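# Load two AA batteries into a remote's battery bay

## Task

Place both AA batteries in the remote control's open battery compartment, each with correct polarity and pressed fully home against its spring contact; the remote itself may be moved.

## Robot and tools

Robot: two arms, left_arm and right_arm, each with a parallel two-finger gripper. Fingers point along the gripper's +z axis and close along its y axis. end_effector_position is the point between the finger pads, just under 1 cm behind the tips. Arm bases sit near y = +0.272 (left) and y = -0.278 (right) in the scene frame, both near x = 0.

Frames: scene frame origin is at table-top height, midway between the bases, a little behind the table's near edge; +z up, +x out over the table, left_arm on the +y side (image left/right does not follow arm names). Each arm's reported hand pose, velocities and targets are in that arm's own base frame. Fixed cameras and the table use the scene frame. Offsets in commands are along the axes of that arm's current Hand target.

execute_actions(actions, cameras): actions is a list of actions; each action is up to 15 rows, one row per 1/30 s step; a short action repeats its final row to fill 15 steps. Every row holds 14 numbers in [-1, 1], covering both arms even if one is idle: left dx, dy, dz, rx, ry, rz, opening, then right in the same order. The six pose numbers are an offset from the Hand target as it stood when that action began (not from the previous row), in Hand-target axes; 1.0 = 0.6 m or 180 degrees; rx, ry, rz form one rotation vector. Repeating an offset moves further. All six zeros re-request the current Hand target. Opening is absolute: +1 fully open (about 87 mm gap), +0.5 about 69, 0 about 43, -0.5 about 18, -1 closed. A 0 is a real command, so resend the present opening to leave a gripper unchanged. Images come back only with an empty actions list or when cameras names them (cam_high, cam_low, cam_left_wrist, cam_right_wrist, or "all"; an unknown name voids the call).

move(target, speed, blend, opening_speed, blocking, cameras): target is one 14-number row as above, or a list of up to 15 such rows, every one an offset from the same starting Hand targets. The gripper travels a straight path there, not avoiding obstacles or the other arm. speed is top path speed in m/s (0.002 to 2.9, default 0.25; rotation limited to twice that in rad/s), one value or one per target. blend (metres) rounds corners between listed targets; 0 stops at each. opening_speed (0.2 or more, per second on the -1..+1 scale) ramps finger changes. A move lasts at least 0.5 s and is cut off at 10 s. blocking=false returns early while motion continues. The result adds a move: line: done (within 10 mm and 2 degrees), off_target, moving, held, fault, plus limits such as paced (pose clipped) or held (steps withheld). Done says nothing about contact.

wait(seconds 0 to 10) lets the scene run; stop brakes a running move; zoom_image(camera, region [x0, y0, x1, y1], at most 504 by 504 pixels) enlarges part of the newest image from that camera; read_manual returns licence text; finished_scene(scene) ends the current scene, given its number, and cannot be undone.

Results: per arm, end_effector_position (m) and end_effector_quat_wxyz in its base frame, Hand target (the last commanded pose after clipping, which the next offsets start from), Tool commands, grip_measured (same scale as the opening command; in Joint positions the gripper reads 0 closed to 1 open), joint torques (1-3 wrap at ±28 N m), joint velocities, and sometimes per-step positions. The hand often stops short of the Hand target from friction or weight, more at long reach, and may tilt; check after each move, and send the remaining distance as a fresh offset. Orientation commands are clipped to within 40 degrees of the measured orientation each step.

Gripping: note grip_measured when the pads first touch, then command roughly 0.04 lower for a firm hold (less difference for a lighter one). Readings can be off by about 1 mm. Fingers exert up to about 20 N per pad; a fast close squeezes harder.

Cautions: keep moves slow near contact, since faster moves and targets set deeper past a contact press harder; a blocked arm keeps pushing until commanded back past its gripper. Never let the grippers, housings or wrist cameras meet, and never let one gripper close on the other's fingers. Avoid the bar under the bases, the plate behind it and the low rail (tops up to about 3 cm above the table). Do not route paths close past an arm's own base. Do not drop batteries, release them while moving, or let anything leave the table. Loose objects may get nudged occasionally. Long stretched-out holding or pushing into an unreachable pose heats motors: a MOTOR HOT line warns at 75 °C, at 90 °C the arm folds and stops working, at 100 °C it goes limp. Camera calibrations given are approximate, fixed cameras within a few degrees and millimetres; wrist-camera images may lag during motion.

Each tool is called after ">>>" as name(argument=value, ...), one argument or row to a line, values as JSON.

## Session

>>> execute_actions(
  actions=[],
)

Scene clock: 0.00 s.
left_arm: end_effector_position=(+0.3728, +0.0463, +0.0560) grip_measured=+0.977 end_effector_quat_wxyz=(+0.585, -0.128, +0.797, +0.082) | right_arm: end_effector_position=(+0.3664, -0.0257, +0.0358) grip_measured=+1.000 end_effector_quat_wxyz=(+0.539, +0.090, +0.835, -0.064)
Joint positions: left_arm=[0.006 1.525 0.335 0.869 -0.279 -0.111 0.988] | right_arm=[0.03 1.52 0.364 0.72 0.233 0.096 1]
Joint velocities: within noise
Joint torques (N m): no reading
Heat: left arm: 40 °C; right arm: 38 °C.
Hand target: left_arm +0.3756, +0.0465, +0.0617; +0.592, -0.129, +0.792, +0.082 | right_arm +0.3709, -0.0256, +0.0432; +0.548, +0.091, +0.829, -0.063
Tool commands: left_gripper/opening=+1.0 right_gripper/opening=+1.0

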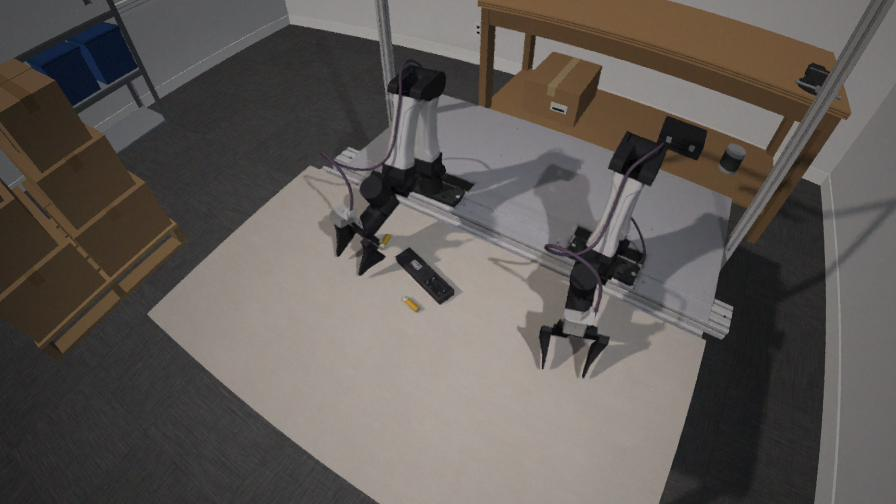

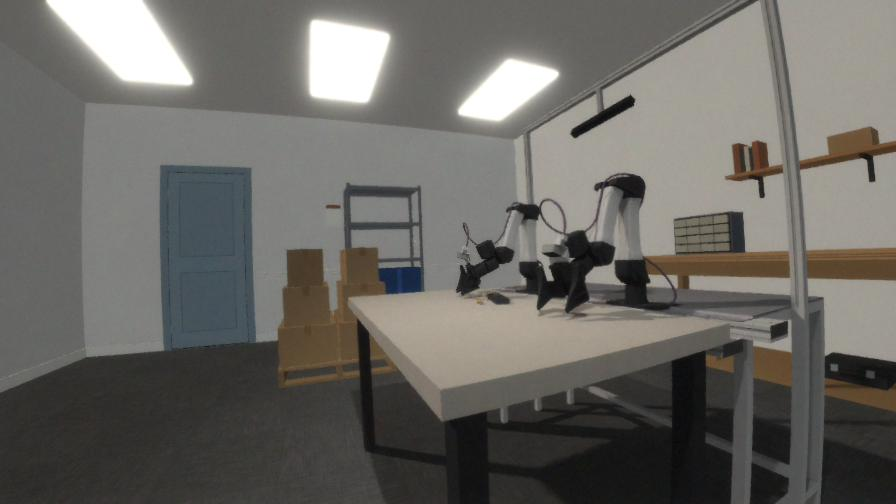

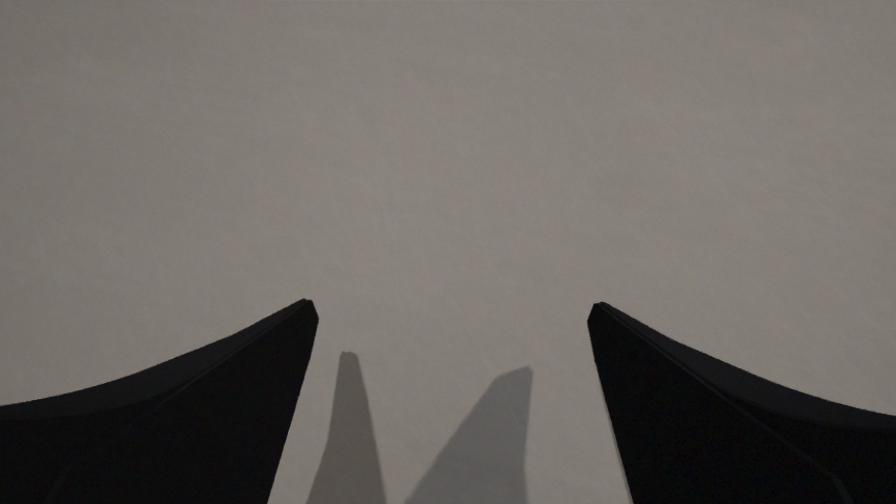

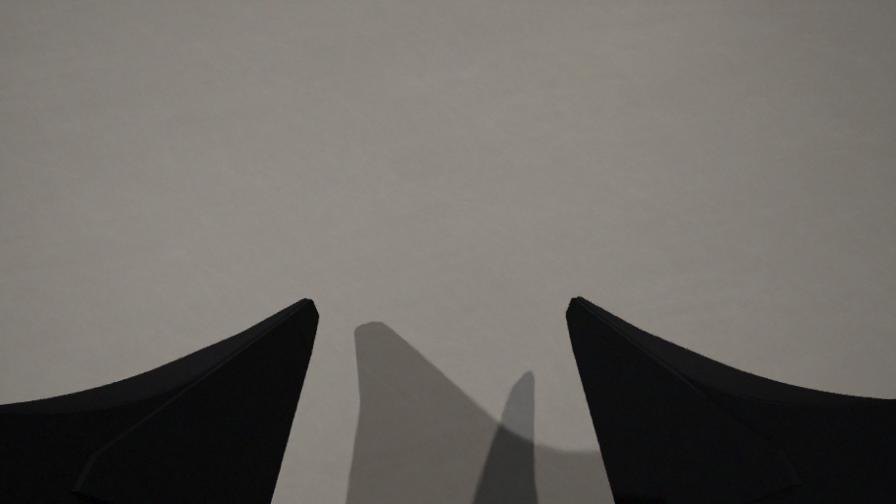

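>>> zoom_image(
  camera="cam_high",
  region=[320, 200, 500, 320],
)

>>> zoom_image(
  camera="cam_high",
  region=[390, 240, 465, 315],
)

Scaled by 2.800.

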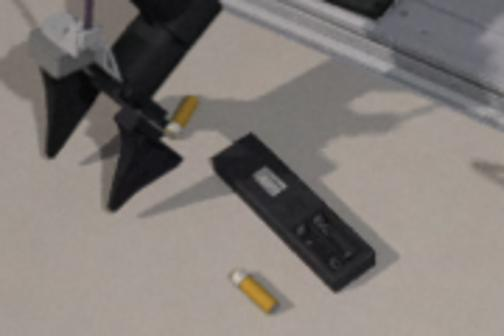

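Scaled by 6.720.

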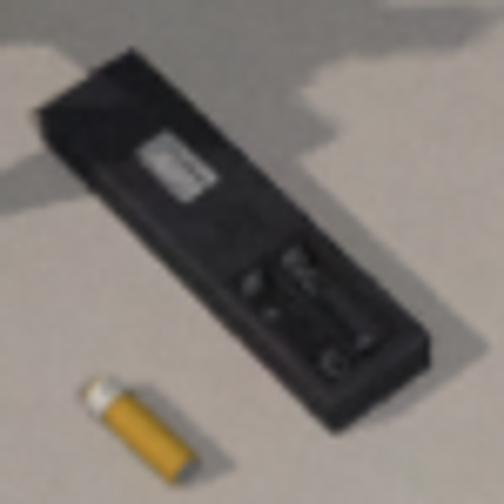

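>>> move(
  target=[0.0663,-0.5087,-0.2582,0.391,0.0206,0.1361,1,-0.0538,-0.032,-0.2563,0,0,0,1],
  cameras=["all"],
)

Scene clock: 110.70 s.
left_arm: end_effector_position=(+0.3126, -0.2861, +0.0722) grip_measured=+0.977 end_effector_quat_wxyz=(+0.501, +0.380, +0.729, -0.271) | right_arm: end_effector_position=(+0.2368, -0.0166, +0.1147) grip_measured=+1.000 end_effector_quat_wxyz=(+0.529, +0.081, +0.842, -0.069)
Joint positions: left_arm=[-0.614 1.617 0.599 0.636 0.339 0.117 0.988] | right_arm=[0.161 0.474 0.344 -0.347 0.347 0.14 1]
Joint torques (N m): left_arm=[-0.69 -5.83 6.27 2.26 0.27 0.21] | right_arm=[0.87 -0.05 11.38 1.61 0.35 0.07]
Heat: left arm: 45 °C; right arm: 45 °C.
Hand target: left_arm +0.3152, -0.2925, +0.0754; +0.505, +0.390, +0.720, -0.274 | right_arm +0.2410, -0.0155, +0.1331; +0.549, +0.091, +0.829, -0.063
Off the commanded pose: left_arm 0.008 m, 2 deg | right_arm 0.019 m, 3 deg.
move: off_target (right_arm)
camera_calibration:
cam_left_wrist: T_world_to_cam=[[-0.819597, -0.572855, -0.00990155, 0.0961631], [-0.53712, 0.774254, -0.334714, 0.435504], [0.199409, -0.269012, -0.942268, 0.0729704], [0, 0, 0, 1]] pos_world=[0.298182, -0.262473, 0.215479]
cam_right_wrist: T_world_to_cam=[[-0.219072, -0.975238, 0.0302937, 0.0303092], [-0.946993, 0.205045, -0.247308, 0.278106], [0.234973, -0.0828662, -0.968463, 0.196542], [0, 0, 0, 1]] pos_world=[0.223822, -0.0111788, 0.258203]

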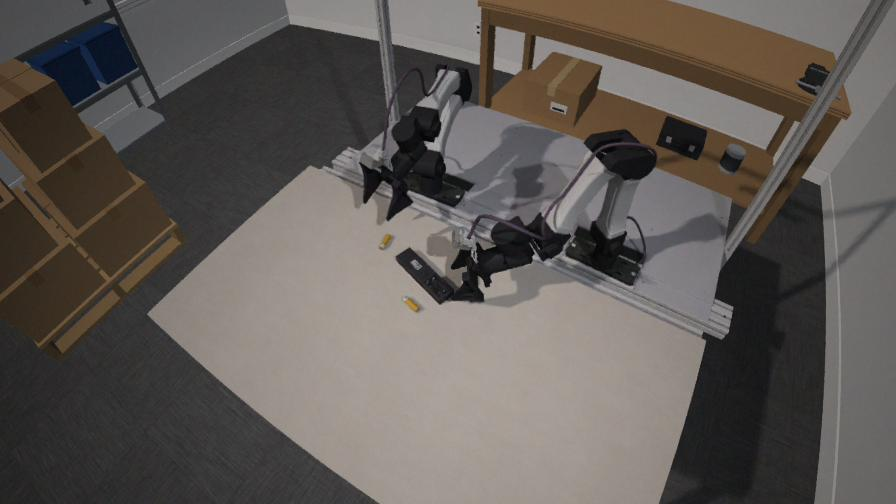

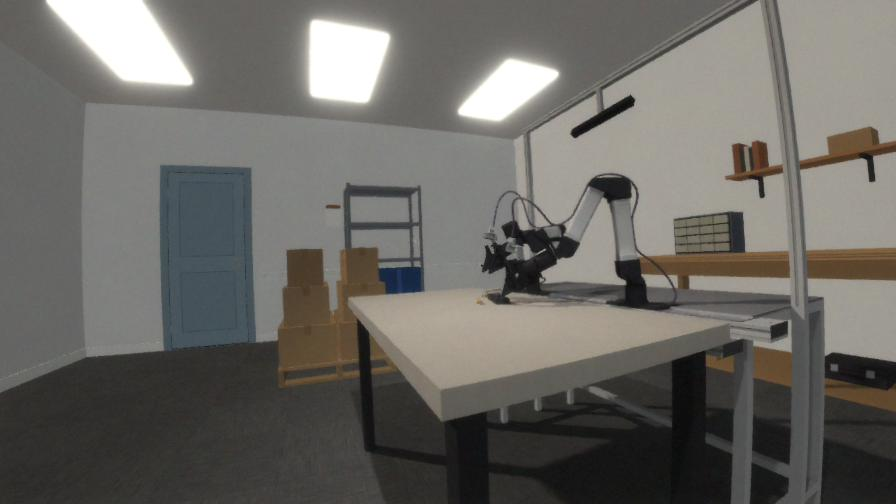

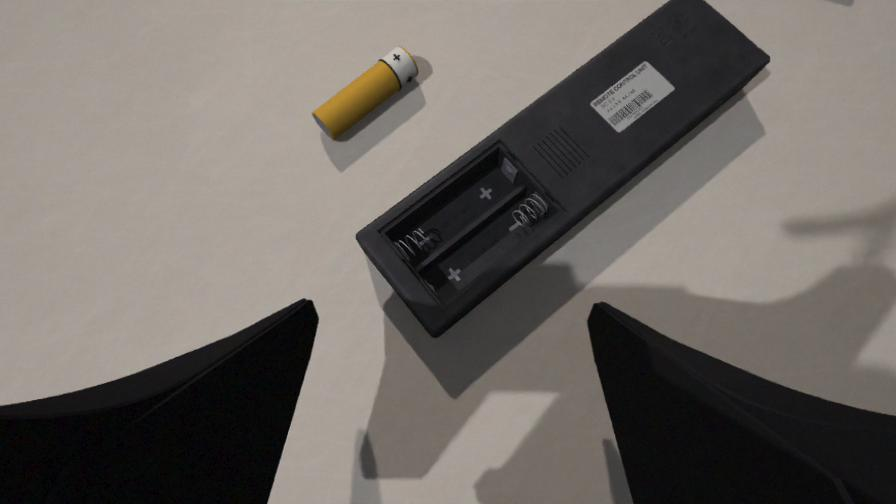

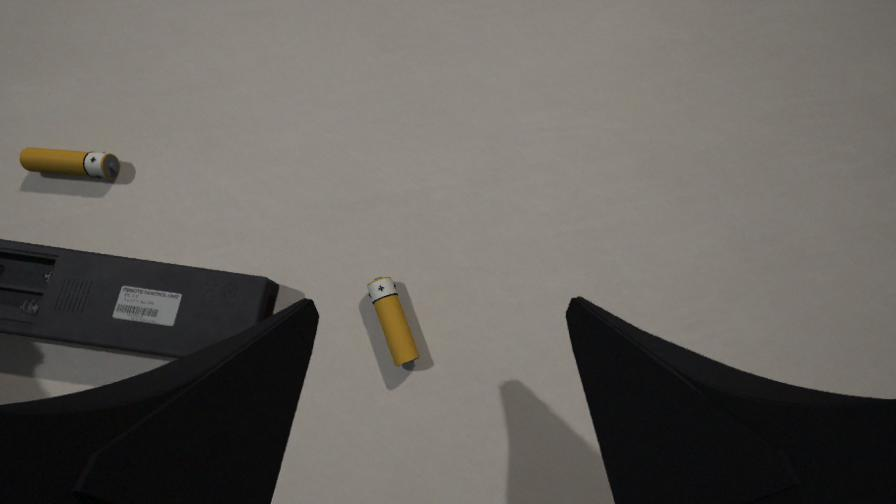

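>>> zoom_image(
  camera="cam_left_wrist",
  region=[350, 120, 610, 340],
)

Scaled by 1.938.

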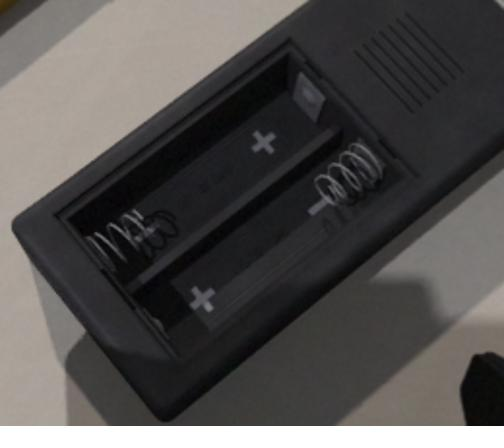

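>>> move(
  target=[0.0452,0.1353,-0.2707,0,0,0,1,0.0475,0.2177,0.0263,-0.3905,0.0769,-0.2376,1],
  cameras=["all"],
)

Scene clock: 249.17 s.
left_arm: end_effector_position=(+0.2889, -0.1130, +0.0896) grip_measured=+0.977 end_effector_quat_wxyz=(+0.485, +0.376, +0.738, -0.282) | right_arm: end_effector_position=(+0.2657, +0.1068, +0.0903) grip_measured=+1.000 end_effector_quat_wxyz=(+0.335, -0.505, +0.758, +0.239)
Joint positions: left_arm=[0.058 1.237 0.487 0.068 0.941 0.524 0.988] | right_arm=[0.038 1.327 0.829 -0.655 -0.763 -0.967 1]
Joint torques (N m): left_arm=[0.54 -6.06 6.82 1.71 0.59 0.23] | right_arm=[0.69 -3.44 10.26 0.86 -0.53 -0.2]
Heat: left arm: 50 °C; right arm: 54 °C.
Hand target: left_arm +0.2949, -0.1124, +0.1052; +0.504, +0.390, +0.720, -0.274 | right_arm +0.2730, +0.1110, +0.1000; +0.348, -0.515, +0.746, +0.241
Off the commanded pose: left_arm 0.017 m, 4 deg | right_arm 0.013 m, 2 deg.
move: off_target (left_arm, right_arm)
camera_calibration:
cam_left_wrist: T_world_to_cam=[[-0.822534, -0.568064, 0.0272115, 0.174141], [-0.546683, 0.776574, -0.313162, 0.295699], [0.156765, -0.272463, -0.94931, 0.153176], [0, 0, 0, 1]] pos_world=[0.280878, -0.0889742, 0.233275]
cam_right_wrist: T_world_to_cam=[[0.923399, -0.383195, -0.0222674, -0.204272], [-0.382606, -0.923528, 0.0266355, 0.21992], [-0.0307711, -0.0160756, -0.999397, 0.242648], [0, 0, 0, 1]] pos_world=[0.280234, 0.128727, 0.232095]

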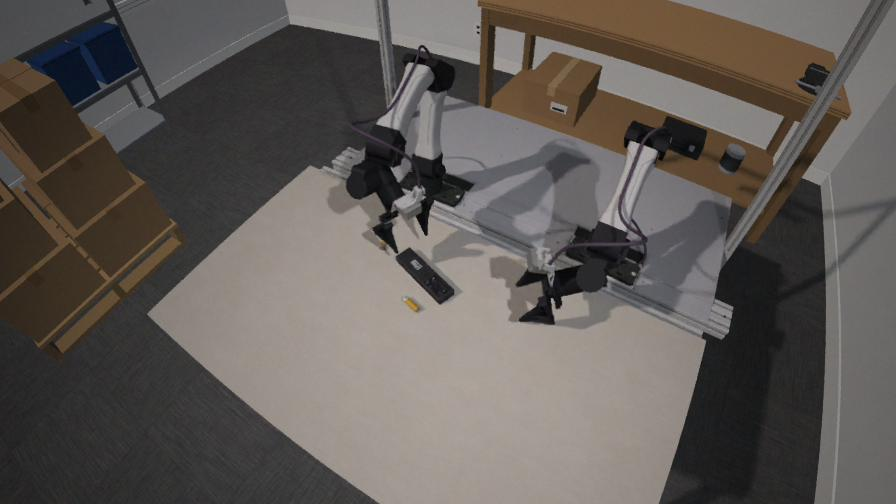

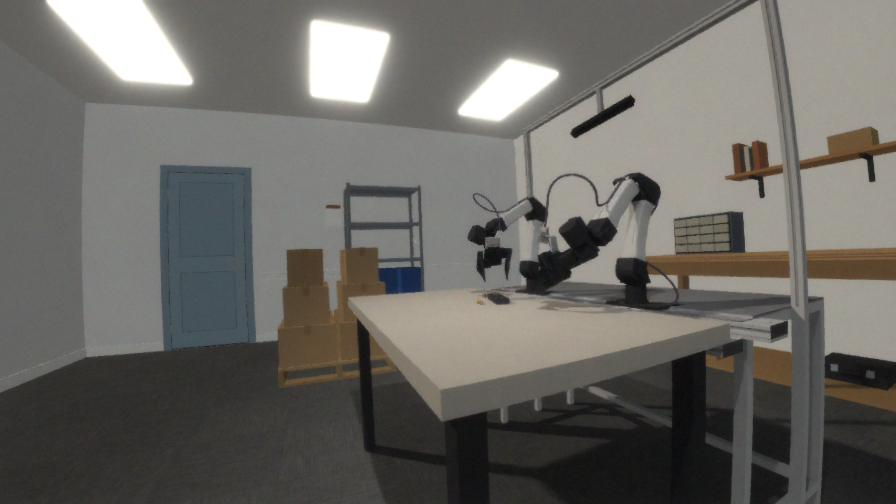

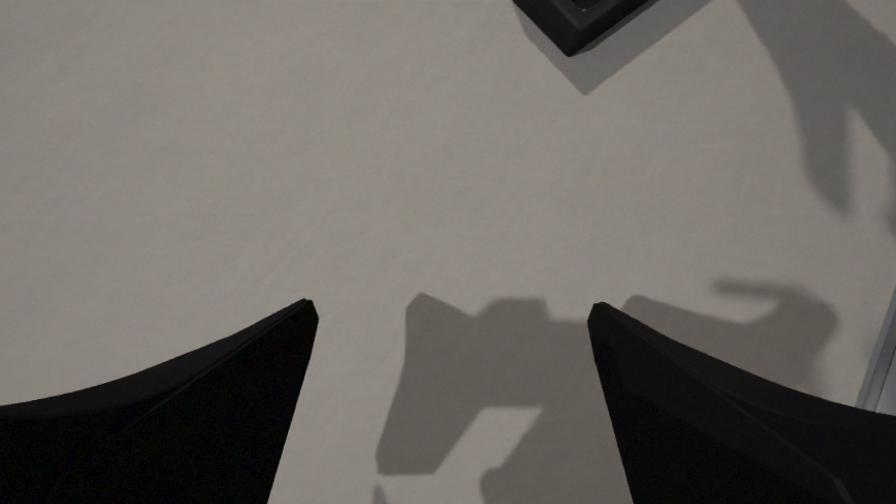

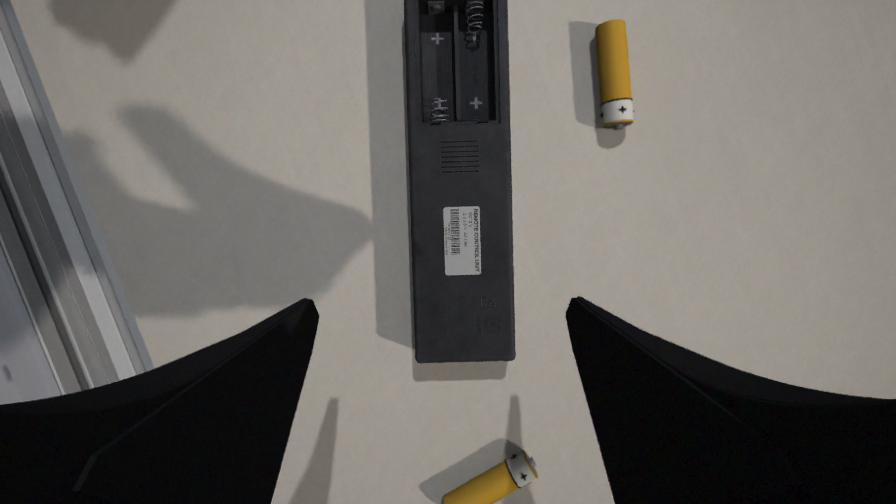

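>>> move(
  target=[0.0765,0.1452,-0.2102,0,0,0,1,-0.048,-0.0052,0.0832,0,0.1944,0,1],
  cameras=["cam_right_wrist","cam_high"],
)

Scene clock: 269.43 s.
left_arm: end_effector_position=(+0.2909, +0.0433, +0.1034) grip_measured=+0.977 end_effector_quat_wxyz=(+0.498, +0.389, +0.724, -0.277) | right_arm: end_effector_position=(+0.2900, +0.1595, +0.0843) grip_measured=+1.000 end_effector_quat_wxyz=(+0.100, -0.566, +0.815, +0.078)
Joint positions: left_arm=[0.678 1.72 1.074 -1.206 1.198 1.857 0.988] | right_arm=[0.49 1.748 1.365 -1.005 -0.178 -0.709 1]
Joint torques (N m): left_arm=[0.54 -6.01 5.5 -0.25 0.69 0.28] | right_arm=[0.57 -6.65 9.94 0.55 0.05 0.02]
Heat: left arm: 49 °C; right arm: 57 °C.
Hand target: left_arm +0.2948, +0.0476, +0.1050; +0.504, +0.390, +0.720, -0.274 | right_arm +0.2960, +0.1630, +0.0901; +0.107, -0.564, +0.816, +0.075
Off the commanded pose: left_arm 0.006 m, 1 deg | right_arm 0.009 m, 1 deg.
move: done
camera_calibration:
cam_right_wrist: T_world_to_cam=[[0.935723, -0.352673, -0.00665607, -0.216333], [-0.28316, -0.762274, 0.58203, 0.176705], [-0.21034, -0.542734, -0.81314, 0.358638], [0, 0, 0, 1]] pos_world=[0.327899, 0.253048, 0.187336]
Images, in order (width x height): cam_high 896x504, cam_right_wrist 896x504.

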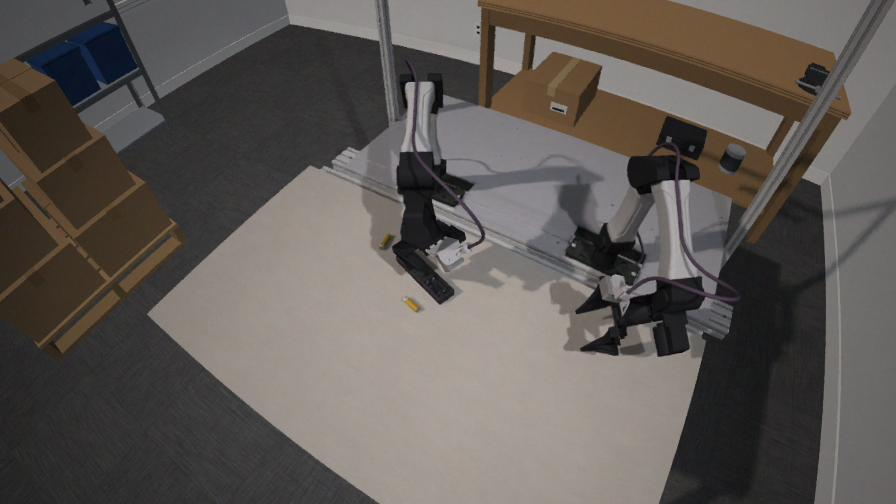

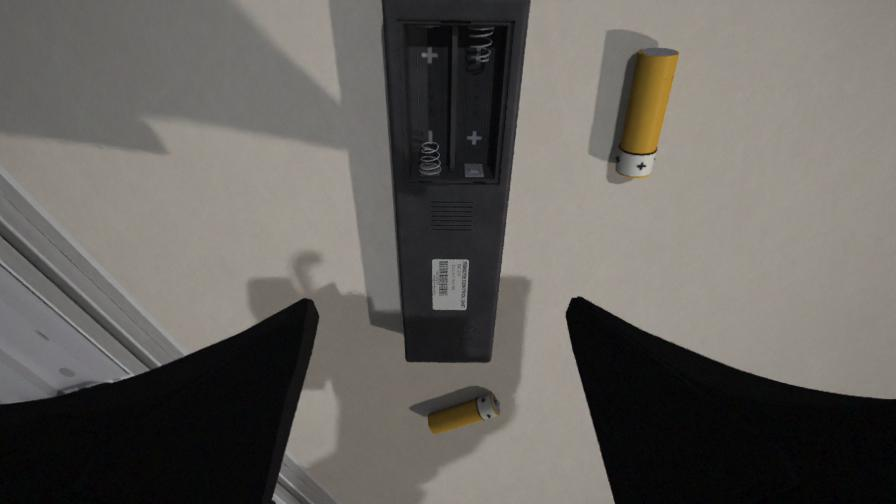

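>>> move(
  target=[0,0,0,0,0,0,1,0.041,-0.0059,0.0926,0,0,0,1],
  cameras=["cam_right_wrist"],
  speed=0.15,
)

>>> zoom_image(
  camera="cam_right_wrist",
  region=[350, 0, 560, 200],
)

Scene clock: 282.10 s.
left_arm: end_effector_position=(+0.2907, +0.0432, +0.1035) grip_measured=+0.977 end_effector_quat_wxyz=(+0.498, +0.389, +0.724, -0.277) | right_arm: end_effector_position=(+0.2923, +0.1536, +0.0319) grip_measured=+1.000 end_effector_quat_wxyz=(+0.102, -0.560, +0.818, +0.077)
Joint positions: left_arm=[0.678 1.72 1.074 -1.208 1.198 1.858 0.988] | right_arm=[0.471 1.792 1.203 -0.797 -0.178 -0.713 1]
Joint torques (N m): left_arm=[0.55 -5.93 5.56 -0.25 0.7 0.26] | right_arm=[-0.21 -7.24 6.31 0.77 -0.02 -0.17]
Heat: left arm: 48 °C; right arm: 55 °C.
Hand target: left_arm +0.2948, +0.0476, +0.1050; +0.504, +0.390, +0.720, -0.274 | right_arm +0.2960, +0.1531, +0.0300; +0.108, -0.564, +0.816, +0.075
Off the commanded pose: left_arm 0.006 m, 1 deg | right_arm 0.004 m, 1 deg.
move: done
camera_calibration:
cam_right_wrist: T_world_to_cam=[[0.930637, -0.365922, -0.00401731, -0.217549], [-0.29575, -0.758547, 0.580636, 0.206587], [-0.215515, -0.539173, -0.814153, 0.314267], [0, 0, 0, 1]] pos_world=[0.331286, 0.246545, 0.135036]
Images, in order (width x height): cam_right_wrist 896x504.

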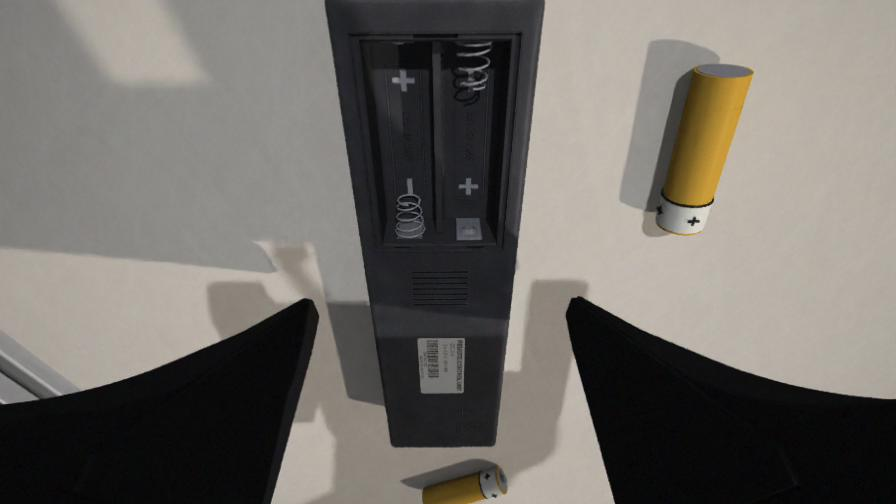

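Scaled by 2.400.

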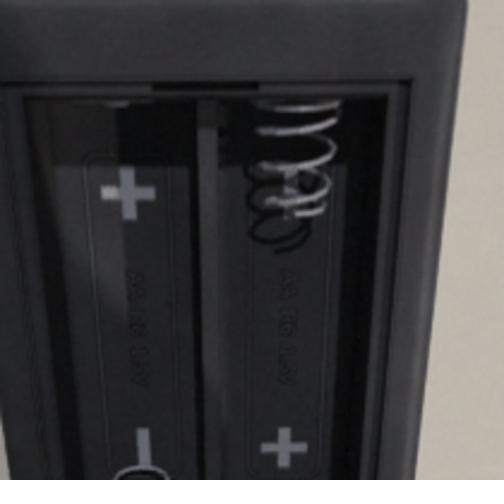

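>>> move(
  target=[
    [0,0,0,0,0,0,1,0.0035,0,0.0129,0,0,0,1],
    [0,0,0,0,0,0,1,0.0035,0,0.0129,0,0,0,0.0],
  ],
  cameras=["cam_right_wrist"],
  speed=0.1,
  opening_speed=0.6,
)

Scene clock: 290.43 s.
left_arm: end_effector_position=(+0.2907, +0.0432, +0.1035) grip_measured=+0.977 end_effector_quat_wxyz=(+0.498, +0.389, +0.724, -0.277) | right_arm: end_effector_position=(+0.2937, +0.1542, +0.0259) grip_measured=+0.074 end_effector_quat_wxyz=(+0.106, -0.561, +0.818, +0.076)
Joint positions: left_arm=[0.678 1.72 1.074 -1.208 1.198 1.858 0.988] | right_arm=[0.471 1.798 1.186 -0.766 -0.178 -0.714 0.537]
Joint torques (N m): left_arm=[0.54 -5.9 5.55 -0.25 0.69 0.27] | right_arm=[-0.14 -6.9 6.04 0.79 -0.02 -0.16]
Heat: left arm: 48 °C; right arm: 53 °C.
Hand target: left_arm +0.2948, +0.0476, +0.1050; +0.504, +0.390, +0.720, -0.274 | right_arm +0.2960, +0.1531, +0.0220; +0.107, -0.564, +0.815, +0.075
Off the commanded pose: left_arm 0.006 m, 1 deg | right_arm 0.005 m, 0 deg.
move: done
camera_calibration:
cam_right_wrist: T_world_to_cam=[[0.930908, -0.365251, 0.000973627, -0.21893], [-0.299042, -0.760627, 0.576212, 0.212316], [-0.209722, -0.536692, -0.8173, 0.308038], [0, 0, 0, 1]] pos_world=[0.331898, 0.24685, 0.129634]
Images, in order (width x height): cam_right_wrist 896x504.

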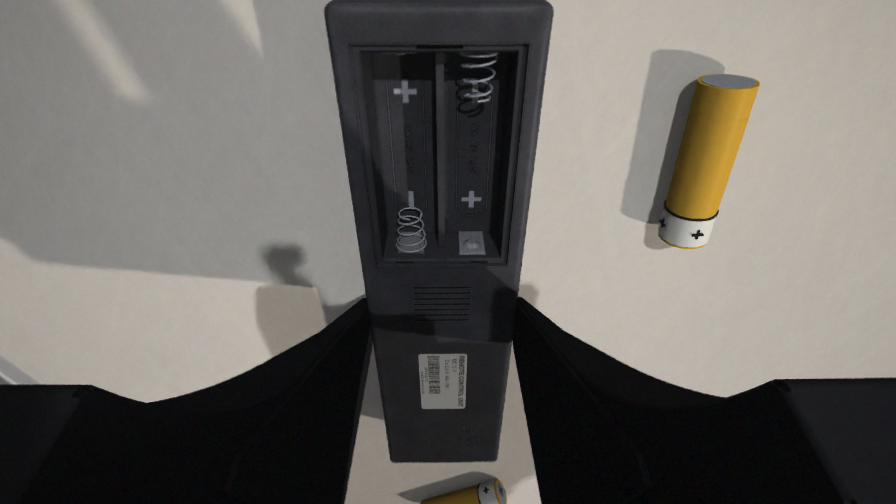

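>>> move(
  target=[
    [0,0,0,0,0,0,1,-0.0026,0,-0.0097,0,0,0,0],
    [0,0,0,0,0,0,1,-0.201,0.0457,0.0435,-0.0575,0,-0.2146,0],
  ],
  cameras=["cam_right_wrist","cam_high"],
  speed=0.15,
)

Scene clock: 314.13 s.
left_arm: end_effector_position=(+0.2907, +0.0432, +0.1035) grip_measured=+0.977 end_effector_quat_wxyz=(+0.498, +0.389, +0.724, -0.277) | right_arm: end_effector_position=(+0.3133, +0.2718, +0.0267) grip_measured=+0.074 end_effector_quat_wxyz=(-0.074, +0.803, -0.583, -0.101)
Joint positions: left_arm=[0.678 1.72 1.074 -1.208 1.198 1.858 0.988] | right_arm=[0.707 2.131 1.665 -1.006 -0.232 -1.167 0.537]
Joint torques (N m): left_arm=[0.55 -5.96 5.59 -0.25 0.7 0.24] | right_arm=[0.84 -8.87 9.21 0.35 -0.22 -0.21]
Heat: left arm: 47 °C; right arm: 51 °C.
Hand target: left_arm +0.2948, +0.0476, +0.1050; +0.504, +0.390, +0.720, -0.274 | right_arm +0.3139, +0.2780, +0.0280; -0.076, +0.809, -0.574, -0.107
Off the commanded pose: left_arm 0.006 m, 1 deg | right_arm 0.006 m, 1 deg.
move: done
camera_calibration:
cam_right_wrist: T_world_to_cam=[[0.952736, 0.303701, 0.00774508, -0.383052], [0.242347, -0.775141, 0.583459, 0.141346], [0.183201, -0.554005, -0.812106, 0.257419], [0, 0, 0, 1]] pos_world=[0.283534, 0.368508, 0.129548]
Images, in order (width x height): cam_high 896x504, cam_right_wrist 896x504.

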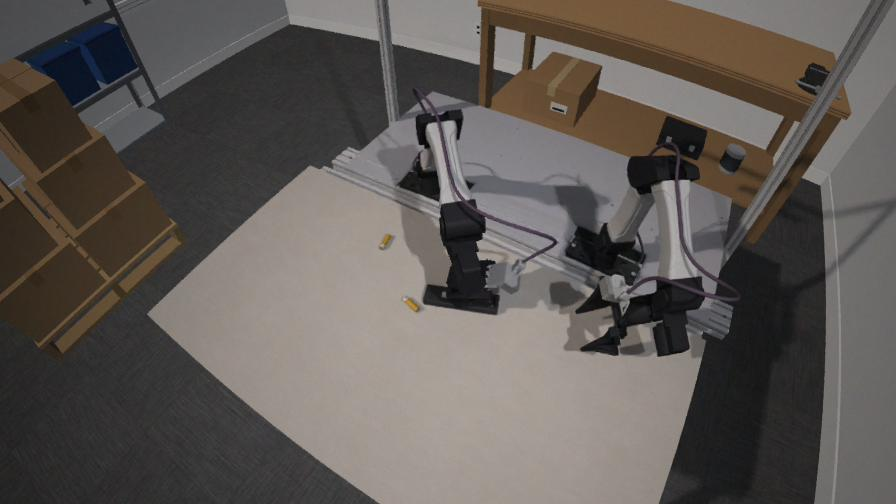

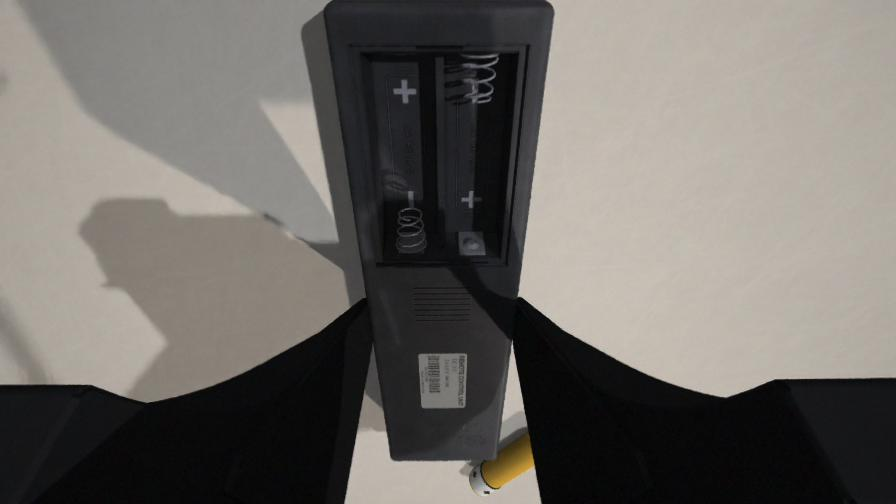

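>>> move(
  target=[
    [0,0,0,0,0,0,1,0.0017,0,0.0064,0,0,0,0],
    [0,0,0,0,0,0,1,0.0017,0,0.0064,0,0,0,1],
  ],
  speed=0.1,
  opening_speed=1.0,
)

Scene clock: 330.37 s.
left_arm: end_effector_position=(+0.2907, +0.0432, +0.1035) grip_measured=+0.977 end_effector_quat_wxyz=(+0.498, +0.389, +0.724, -0.277) | right_arm: end_effector_position=(+0.3127, +0.2713, +0.0231) grip_measured=+1.000 end_effector_quat_wxyz=(-0.070, +0.803, -0.583, -0.103)
Joint positions: left_arm=[0.678 1.72 1.074 -1.208 1.198 1.858 0.988] | right_arm=[0.707 2.14 1.665 -1.006 -0.232 -1.169 1]
Joint torques (N m): left_arm=[0.58 -5.96 5.53 -0.25 0.7 0.26] | right_arm=[0.81 -9.42 8.34 0.44 -0.2 -0.21]
Heat: left arm: 47 °C; right arm: 53 °C.
Hand target: left_arm +0.2948, +0.0476, +0.1050; +0.504, +0.390, +0.720, -0.274 | right_arm +0.3139, +0.2780, +0.0242; -0.076, +0.809, -0.574, -0.107
Off the commanded pose: left_arm 0.006 m, 1 deg | right_arm 0.007 m, 1 deg.
move: done

>>> move(
  target=[
    [0,0,0,0,0,0,1,-0.0431,0,-0.161,0,0,0,1],
    [0,0,0,0,0,0,1,0.3448,0.25,-0.2235,0.173,-0.0195,0.5478,1],
  ],
  blend=[0.03,0],
  cameras=["cam_right_wrist","cam_high"],
)

Scene clock: 348.43 s.
left_arm: end_effector_position=(+0.2907, +0.0432, +0.1035) grip_measured=+0.977 end_effector_quat_wxyz=(+0.498, +0.389, +0.724, -0.277) | right_arm: end_effector_position=(+0.2472, +0.0091, +0.0967) grip_measured=+1.000 end_effector_quat_wxyz=(+0.158, -0.059, +0.986, +0.013)
Joint positions: left_arm=[0.678 1.72 1.074 -1.208 1.198 1.858 0.988] | right_arm=[0.026 1.334 1.001 -0.922 -0.037 -0.089 1]
Joint torques (N m): left_arm=[0.58 -5.94 5.5 -0.25 0.69 0.26] | right_arm=[-0.21 -6 6.49 1.01 0.21 0.02]
Heat: left arm: 47 °C; right arm: 53 °C.
Hand target: left_arm +0.2948, +0.0476, +0.1050; +0.504, +0.390, +0.720, -0.274 | right_arm +0.2498, +0.0070, +0.1000; +0.173, -0.051, +0.984, +0.009
Off the commanded pose: left_arm 0.006 m, 1 deg | right_arm 0.005 m, 2 deg.
move: done
camera_calibration:
cam_right_wrist: T_world_to_cam=[[0.114833, -0.993385, -0.000418083, -0.0211089], [-0.843286, -0.0977046, 0.528509, 0.18032], [-0.525054, -0.0603378, -0.848928, 0.3549], [0, 0, 0, 1]] pos_world=[0.340827, 0.0180628, 0.205975]
Images, in order (width x height): cam_high 896x504, cam_right_wrist 896x504.

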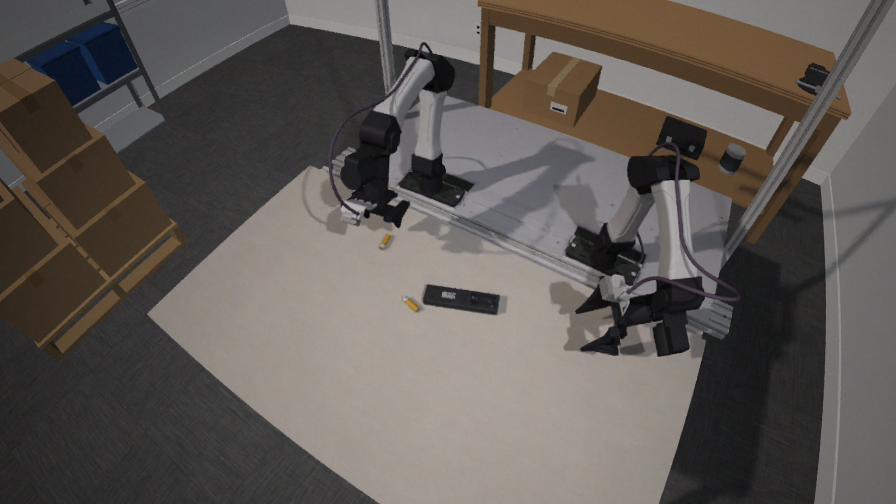

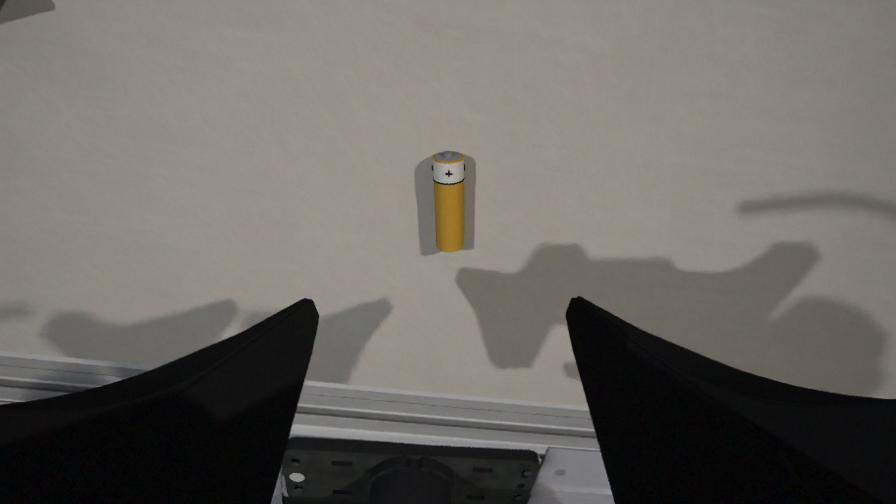

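>>> move(
  target=[0,0,0,0,0,0,1,0.0324,-0.0042,0.1124,0,0,0,0.3],
  cameras=["cam_right_wrist"],
  speed=0.15,
  opening_speed=1,
)

Scene clock: 356.90 s.
left_arm: end_effector_position=(+0.2907, +0.0432, +0.1035) grip_measured=+0.977 end_effector_quat_wxyz=(+0.498, +0.389, +0.724, -0.277) | right_arm: end_effector_position=(+0.2521, +0.0074, +0.0323) grip_measured=+0.300 end_effector_quat_wxyz=(+0.169, -0.056, +0.984, +0.012)
Joint positions: left_arm=[0.678 1.72 1.074 -1.208 1.198 1.858 0.988] | right_arm=[0.019 1.393 0.78 -0.618 -0.037 -0.088 0.65]
Joint torques (N m): left_arm=[0.57 -5.91 5.57 -0.25 0.7 0.26] | right_arm=[-0.28 -3.81 6.45 1.06 0.18 -0.05]
Heat: left arm: 47 °C; right arm: 52 °C.
Hand target: left_arm +0.2948, +0.0476, +0.1050; +0.504, +0.390, +0.720, -0.274 | right_arm +0.2549, +0.0050, +0.0300; +0.173, -0.051, +0.983, +0.009
Off the commanded pose: left_arm 0.006 m, 1 deg | right_arm 0.004 m, 1 deg.
move: done
camera_calibration:
cam_right_wrist: T_world_to_cam=[[0.106895, -0.994269, 0.0014593, -0.021421], [-0.856086, -0.0912925, 0.508706, 0.222151], [-0.505657, -0.0556276, -0.860939, 0.298201], [0, 0, 0, 1]] pos_world=[0.343258, 0.0155707, 0.143755]
Images, in order (width x height): cam_right_wrist 896x504.

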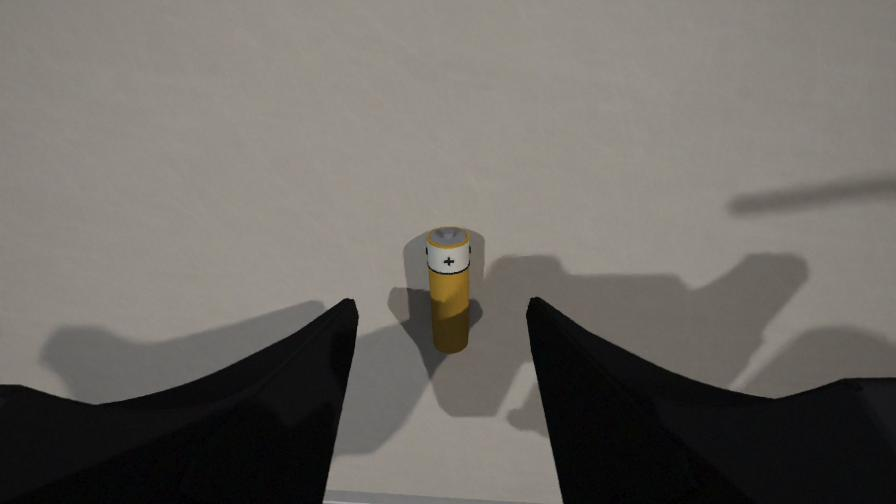

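>>> move(
  target=[
    [0,0,0,0,0,0,1,0.0063,-0.0033,0.0163,0,0,0,0.3],
    [0,0,0,0,0,0,1,0.0063,-0.0033,0.0163,0,0,0,-0.68],
  ],
  cameras=["cam_right_wrist"],
  speed=0.08,
  opening_speed=0.7,
)

Scene clock: 365.87 s.
left_arm: end_effector_position=(+0.2907, +0.0432, +0.1035) grip_measured=+0.977 end_effector_quat_wxyz=(+0.498, +0.389, +0.724, -0.277) | right_arm: end_effector_position=(+0.2529, +0.0053, +0.0222) grip_measured=-0.614 end_effector_quat_wxyz=(+0.170, -0.052, +0.984, +0.011)
Joint positions: left_arm=[0.678 1.72 1.074 -1.208 1.198 1.858 0.988] | right_arm=[0.01 1.412 0.752 -0.57 -0.037 -0.088 0.193]
Joint torques (N m): left_arm=[0.61 -5.91 5.52 -0.24 0.68 0.26] | right_arm=[-0.36 -3.93 6.17 1.07 0.14 -0.11]
Heat: left arm: 47 °C; right arm: 51 °C.
Hand target: left_arm +0.2948, +0.0476, +0.1050; +0.504, +0.390, +0.720, -0.274 | right_arm +0.2549, +0.0030, +0.0195; +0.173, -0.051, +0.983, +0.009
Off the commanded pose: left_arm 0.006 m, 1 deg | right_arm 0.004 m, 1 deg.
move: done
camera_calibration:
cam_right_wrist: T_world_to_cam=[[0.0985082, -0.995135, 0.00152901, -0.0214705], [-0.857389, -0.0840926, 0.507753, 0.228054], [-0.505154, -0.0513288, -0.861501, 0.289629], [0, 0, 0, 1]] pos_world=[0.343953, 0.0126779, 0.133754]
Images, in order (width x height): cam_right_wrist 896x504.

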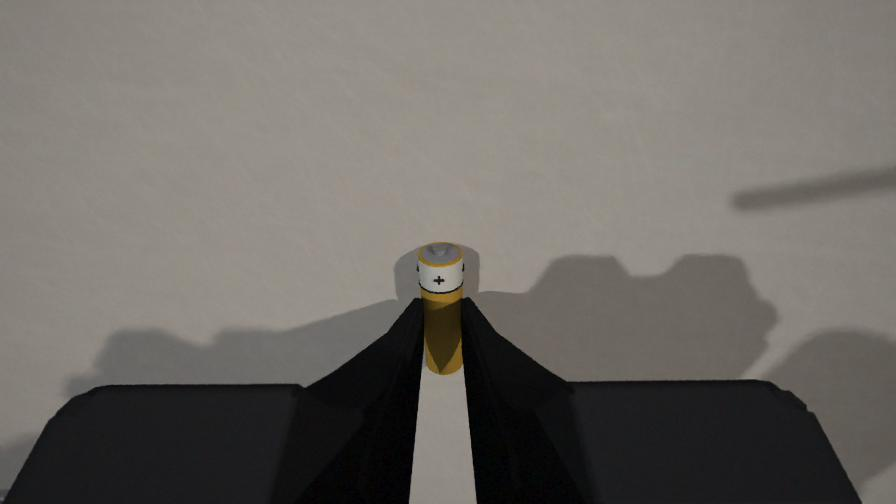

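>>> move(
  target=[
    [0.0131,0.0446,-0.1335,0,0,0,1,-0.0456,0,-0.1253,0,0,0,-0.68],
    [0.0131,0.0446,-0.1335,0,0,0,1,-0.2468,0.5528,-0.0352,-0.1964,0,-0.5398,-0.68],
  ],
  blend=[0.03,0],
  cameras=["cam_right_wrist","cam_high"],
)

Scene clock: 386.17 s.
left_arm: end_effector_position=(+0.2731, +0.1239, +0.1257) grip_measured=+0.977 end_effector_quat_wxyz=(+0.480, +0.356, +0.764, -0.243) | right_arm: end_effector_position=(+0.3519, +0.3411, +0.0864) grip_measured=-0.614 end_effector_quat_wxyz=(-0.094, +0.799, -0.579, -0.136)
Joint positions: left_arm=[0.902 1.842 1.343 -1.54 1.079 2.058 0.988] | right_arm=[0.735 2.497 2.527 -1.469 -0.305 -1.132 0.193]
Joint torques (N m): left_arm=[0.06 -7.05 5.52 -0.63 0.5 0.25] | right_arm=[0.57 -11.37 9.55 0.43 -0.29 -0.2]
Heat: left arm: 47 °C; right arm: 51 °C.
Hand target: left_arm +0.2747, +0.1275, +0.1249; +0.504, +0.390, +0.720, -0.274 | right_arm +0.3520, +0.3465, +0.0898; -0.100, +0.803, -0.570, -0.141
Off the commanded pose: left_arm 0.004 m, 8 deg | right_arm 0.006 m, 2 deg.
joint sent to its limit (left arm) — joint 6 (wrist roll), upper limit. The joint targets are off in orientation, not in position.
move: off_target (left_arm)
camera_calibration:
cam_right_wrist: T_world_to_cam=[[0.951921, 0.306342, -0.00144065, -0.441224], [0.262932, -0.814598, 0.517007, 0.162726], [0.157207, -0.492529, -0.85598, 0.329129], [0, 0, 0, 1]] pos_world=[0.325483, 0.429827, 0.196961]
Images, in order (width x height): cam_high 896x504, cam_right_wrist 896x504.

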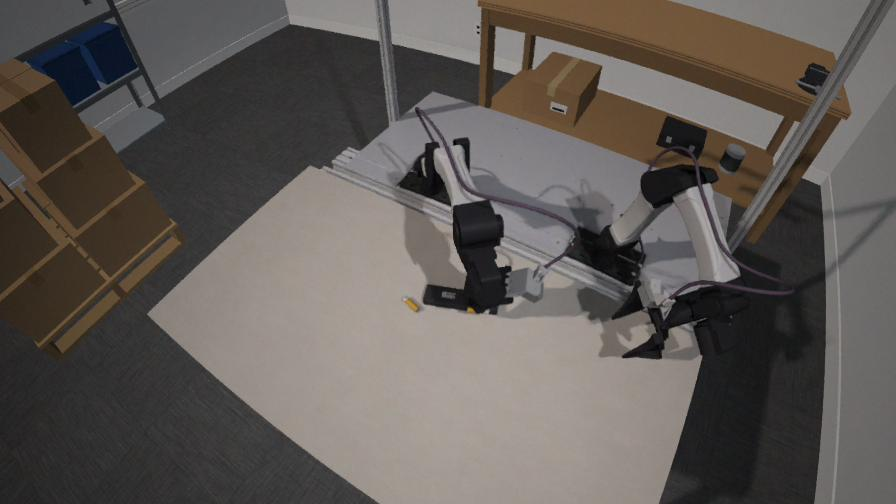

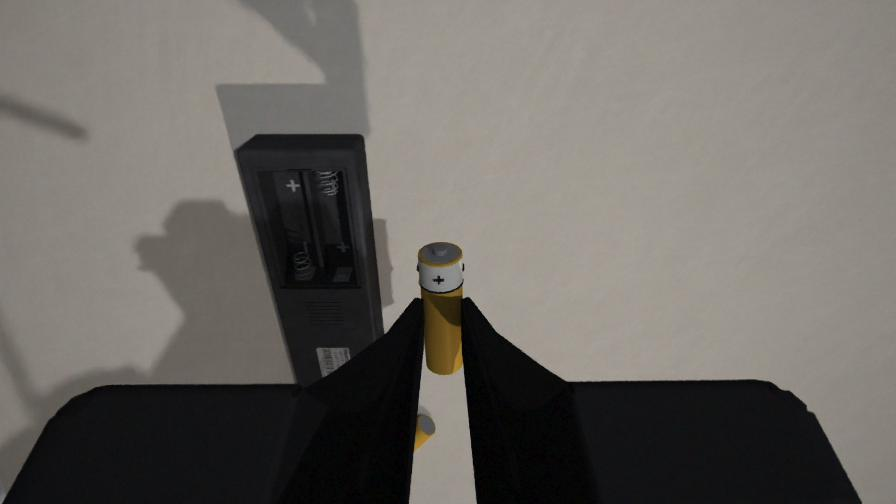

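>>> move(
  target=[0,0,0,-0.193,0,-0.0703,1,0.0372,0,0.1023,0,0,0,-0.68],
  speed=0.08,
  cameras=["cam_right_wrist"],
)

Scene clock: 395.93 s.
left_arm: end_effector_position=(+0.2731, +0.1257, +0.1201) grip_measured=+0.977 end_effector_quat_wxyz=(+0.559, +0.132, +0.810, -0.117) | right_arm: end_effector_position=(+0.3483, +0.3379, +0.0245) grip_measured=-0.614 end_effector_quat_wxyz=(-0.079, +0.798, -0.581, -0.139)
Joint positions: left_arm=[0.936 1.283 0.694 -0.36 1.129 0.857 0.988] | right_arm=[0.735 2.46 2.211 -1.221 -0.306 -1.133 0.193]
Joint torques (N m): left_arm=[-0.46 -6.69 4.64 1.58 0.44 0.03] | right_arm=[0.62 -13.14 4.75 0.92 -0.27 -0.21]
Heat: left arm: 47 °C; right arm: 50 °C.
Hand target: left_arm +0.2747, +0.1275, +0.1248; +0.565, +0.142, +0.807, -0.100 | right_arm +0.3520, +0.3464, +0.0245; -0.100, +0.803, -0.570, -0.141
Off the commanded pose: left_arm 0.005 m, 2 deg | right_arm 0.009 m, 3 deg.
move: off_target (right_arm)
camera_calibration:
cam_right_wrist: T_world_to_cam=[[0.951222, 0.307105, -0.029381, -0.436183], [0.275764, -0.803702, 0.527273, 0.184631], [0.138315, -0.509656, -0.849188, 0.287357], [0, 0, 0, 1]] pos_world=[0.324246, 0.428795, 0.133853]
Images, in order (width x height): cam_right_wrist 896x504.

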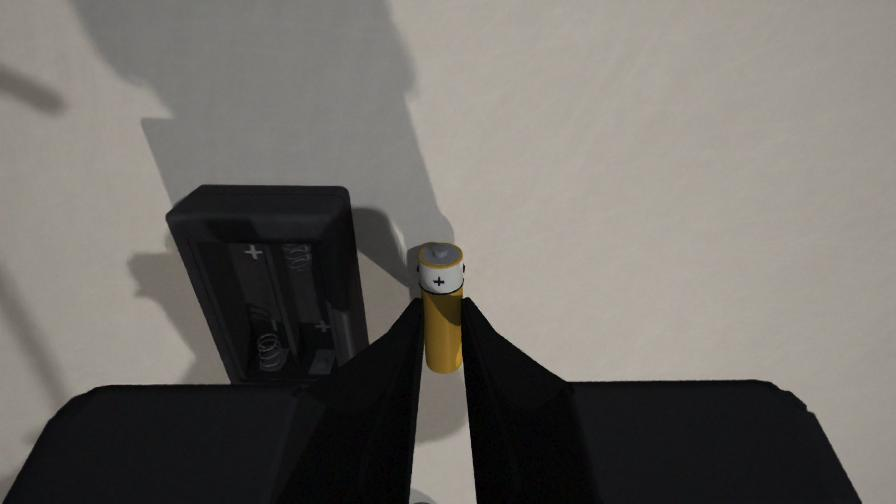

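>>> move(
  target=[
    [0,0,0,0,0,0,1,0.0009,0,0.0026,0,0,0,-0.68],
    [0,0,0,0,0,0,1,0.0009,0,0.0026,0,0,0,-0.25],
  ],
  speed=0.05,
  opening_speed=0.5,
  cameras=["cam_right_wrist"],
)

Scene clock: 406.00 s.
left_arm: end_effector_position=(+0.2732, +0.1259, +0.1202) grip_measured=+0.977 end_effector_quat_wxyz=(+0.559, +0.132, +0.810, -0.116) | right_arm: end_effector_position=(+0.3525, +0.3418, +0.0202) grip_measured=-0.250 end_effector_quat_wxyz=(-0.091, +0.799, -0.579, -0.137)
Joint positions: left_arm=[0.936 1.283 0.694 -0.359 1.129 0.856 0.988] | right_arm=[0.735 2.457 2.188 -1.176 -0.307 -1.133 0.375]
Joint torques (N m): left_arm=[-0.43 -6.68 4.56 1.64 0.44 0.03] | right_arm=[0.58 -13.03 6.09 0.65 -0.28 -0.18]
Heat: left arm: 47 °C; right arm: 51 °C.
Hand target: left_arm +0.2747, +0.1275, +0.1249; +0.565, +0.142, +0.807, -0.100 | right_arm +0.3520, +0.3466, +0.0229; -0.100, +0.803, -0.570, -0.141
Off the commanded pose: left_arm 0.005 m, 2 deg | right_arm 0.005 m, 2 deg.
move: done; target 2's new opening was sent with right_arm's hand 0.009 m and 3 deg from that target
camera_calibration:
cam_right_wrist: T_world_to_cam=[[0.95153, 0.307474, -0.00707083, -0.442226], [0.266454, -0.812667, 0.518241, 0.195494], [0.1536, -0.495006, -0.855205, 0.274903], [0, 0, 0, 1]] pos_world=[0.326476, 0.430923, 0.130659]
Images, in order (width x height): cam_right_wrist 896x504.

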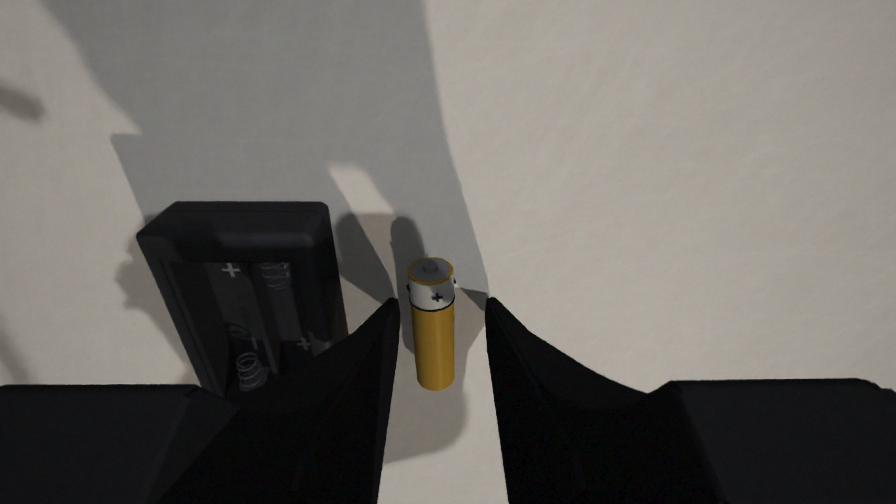

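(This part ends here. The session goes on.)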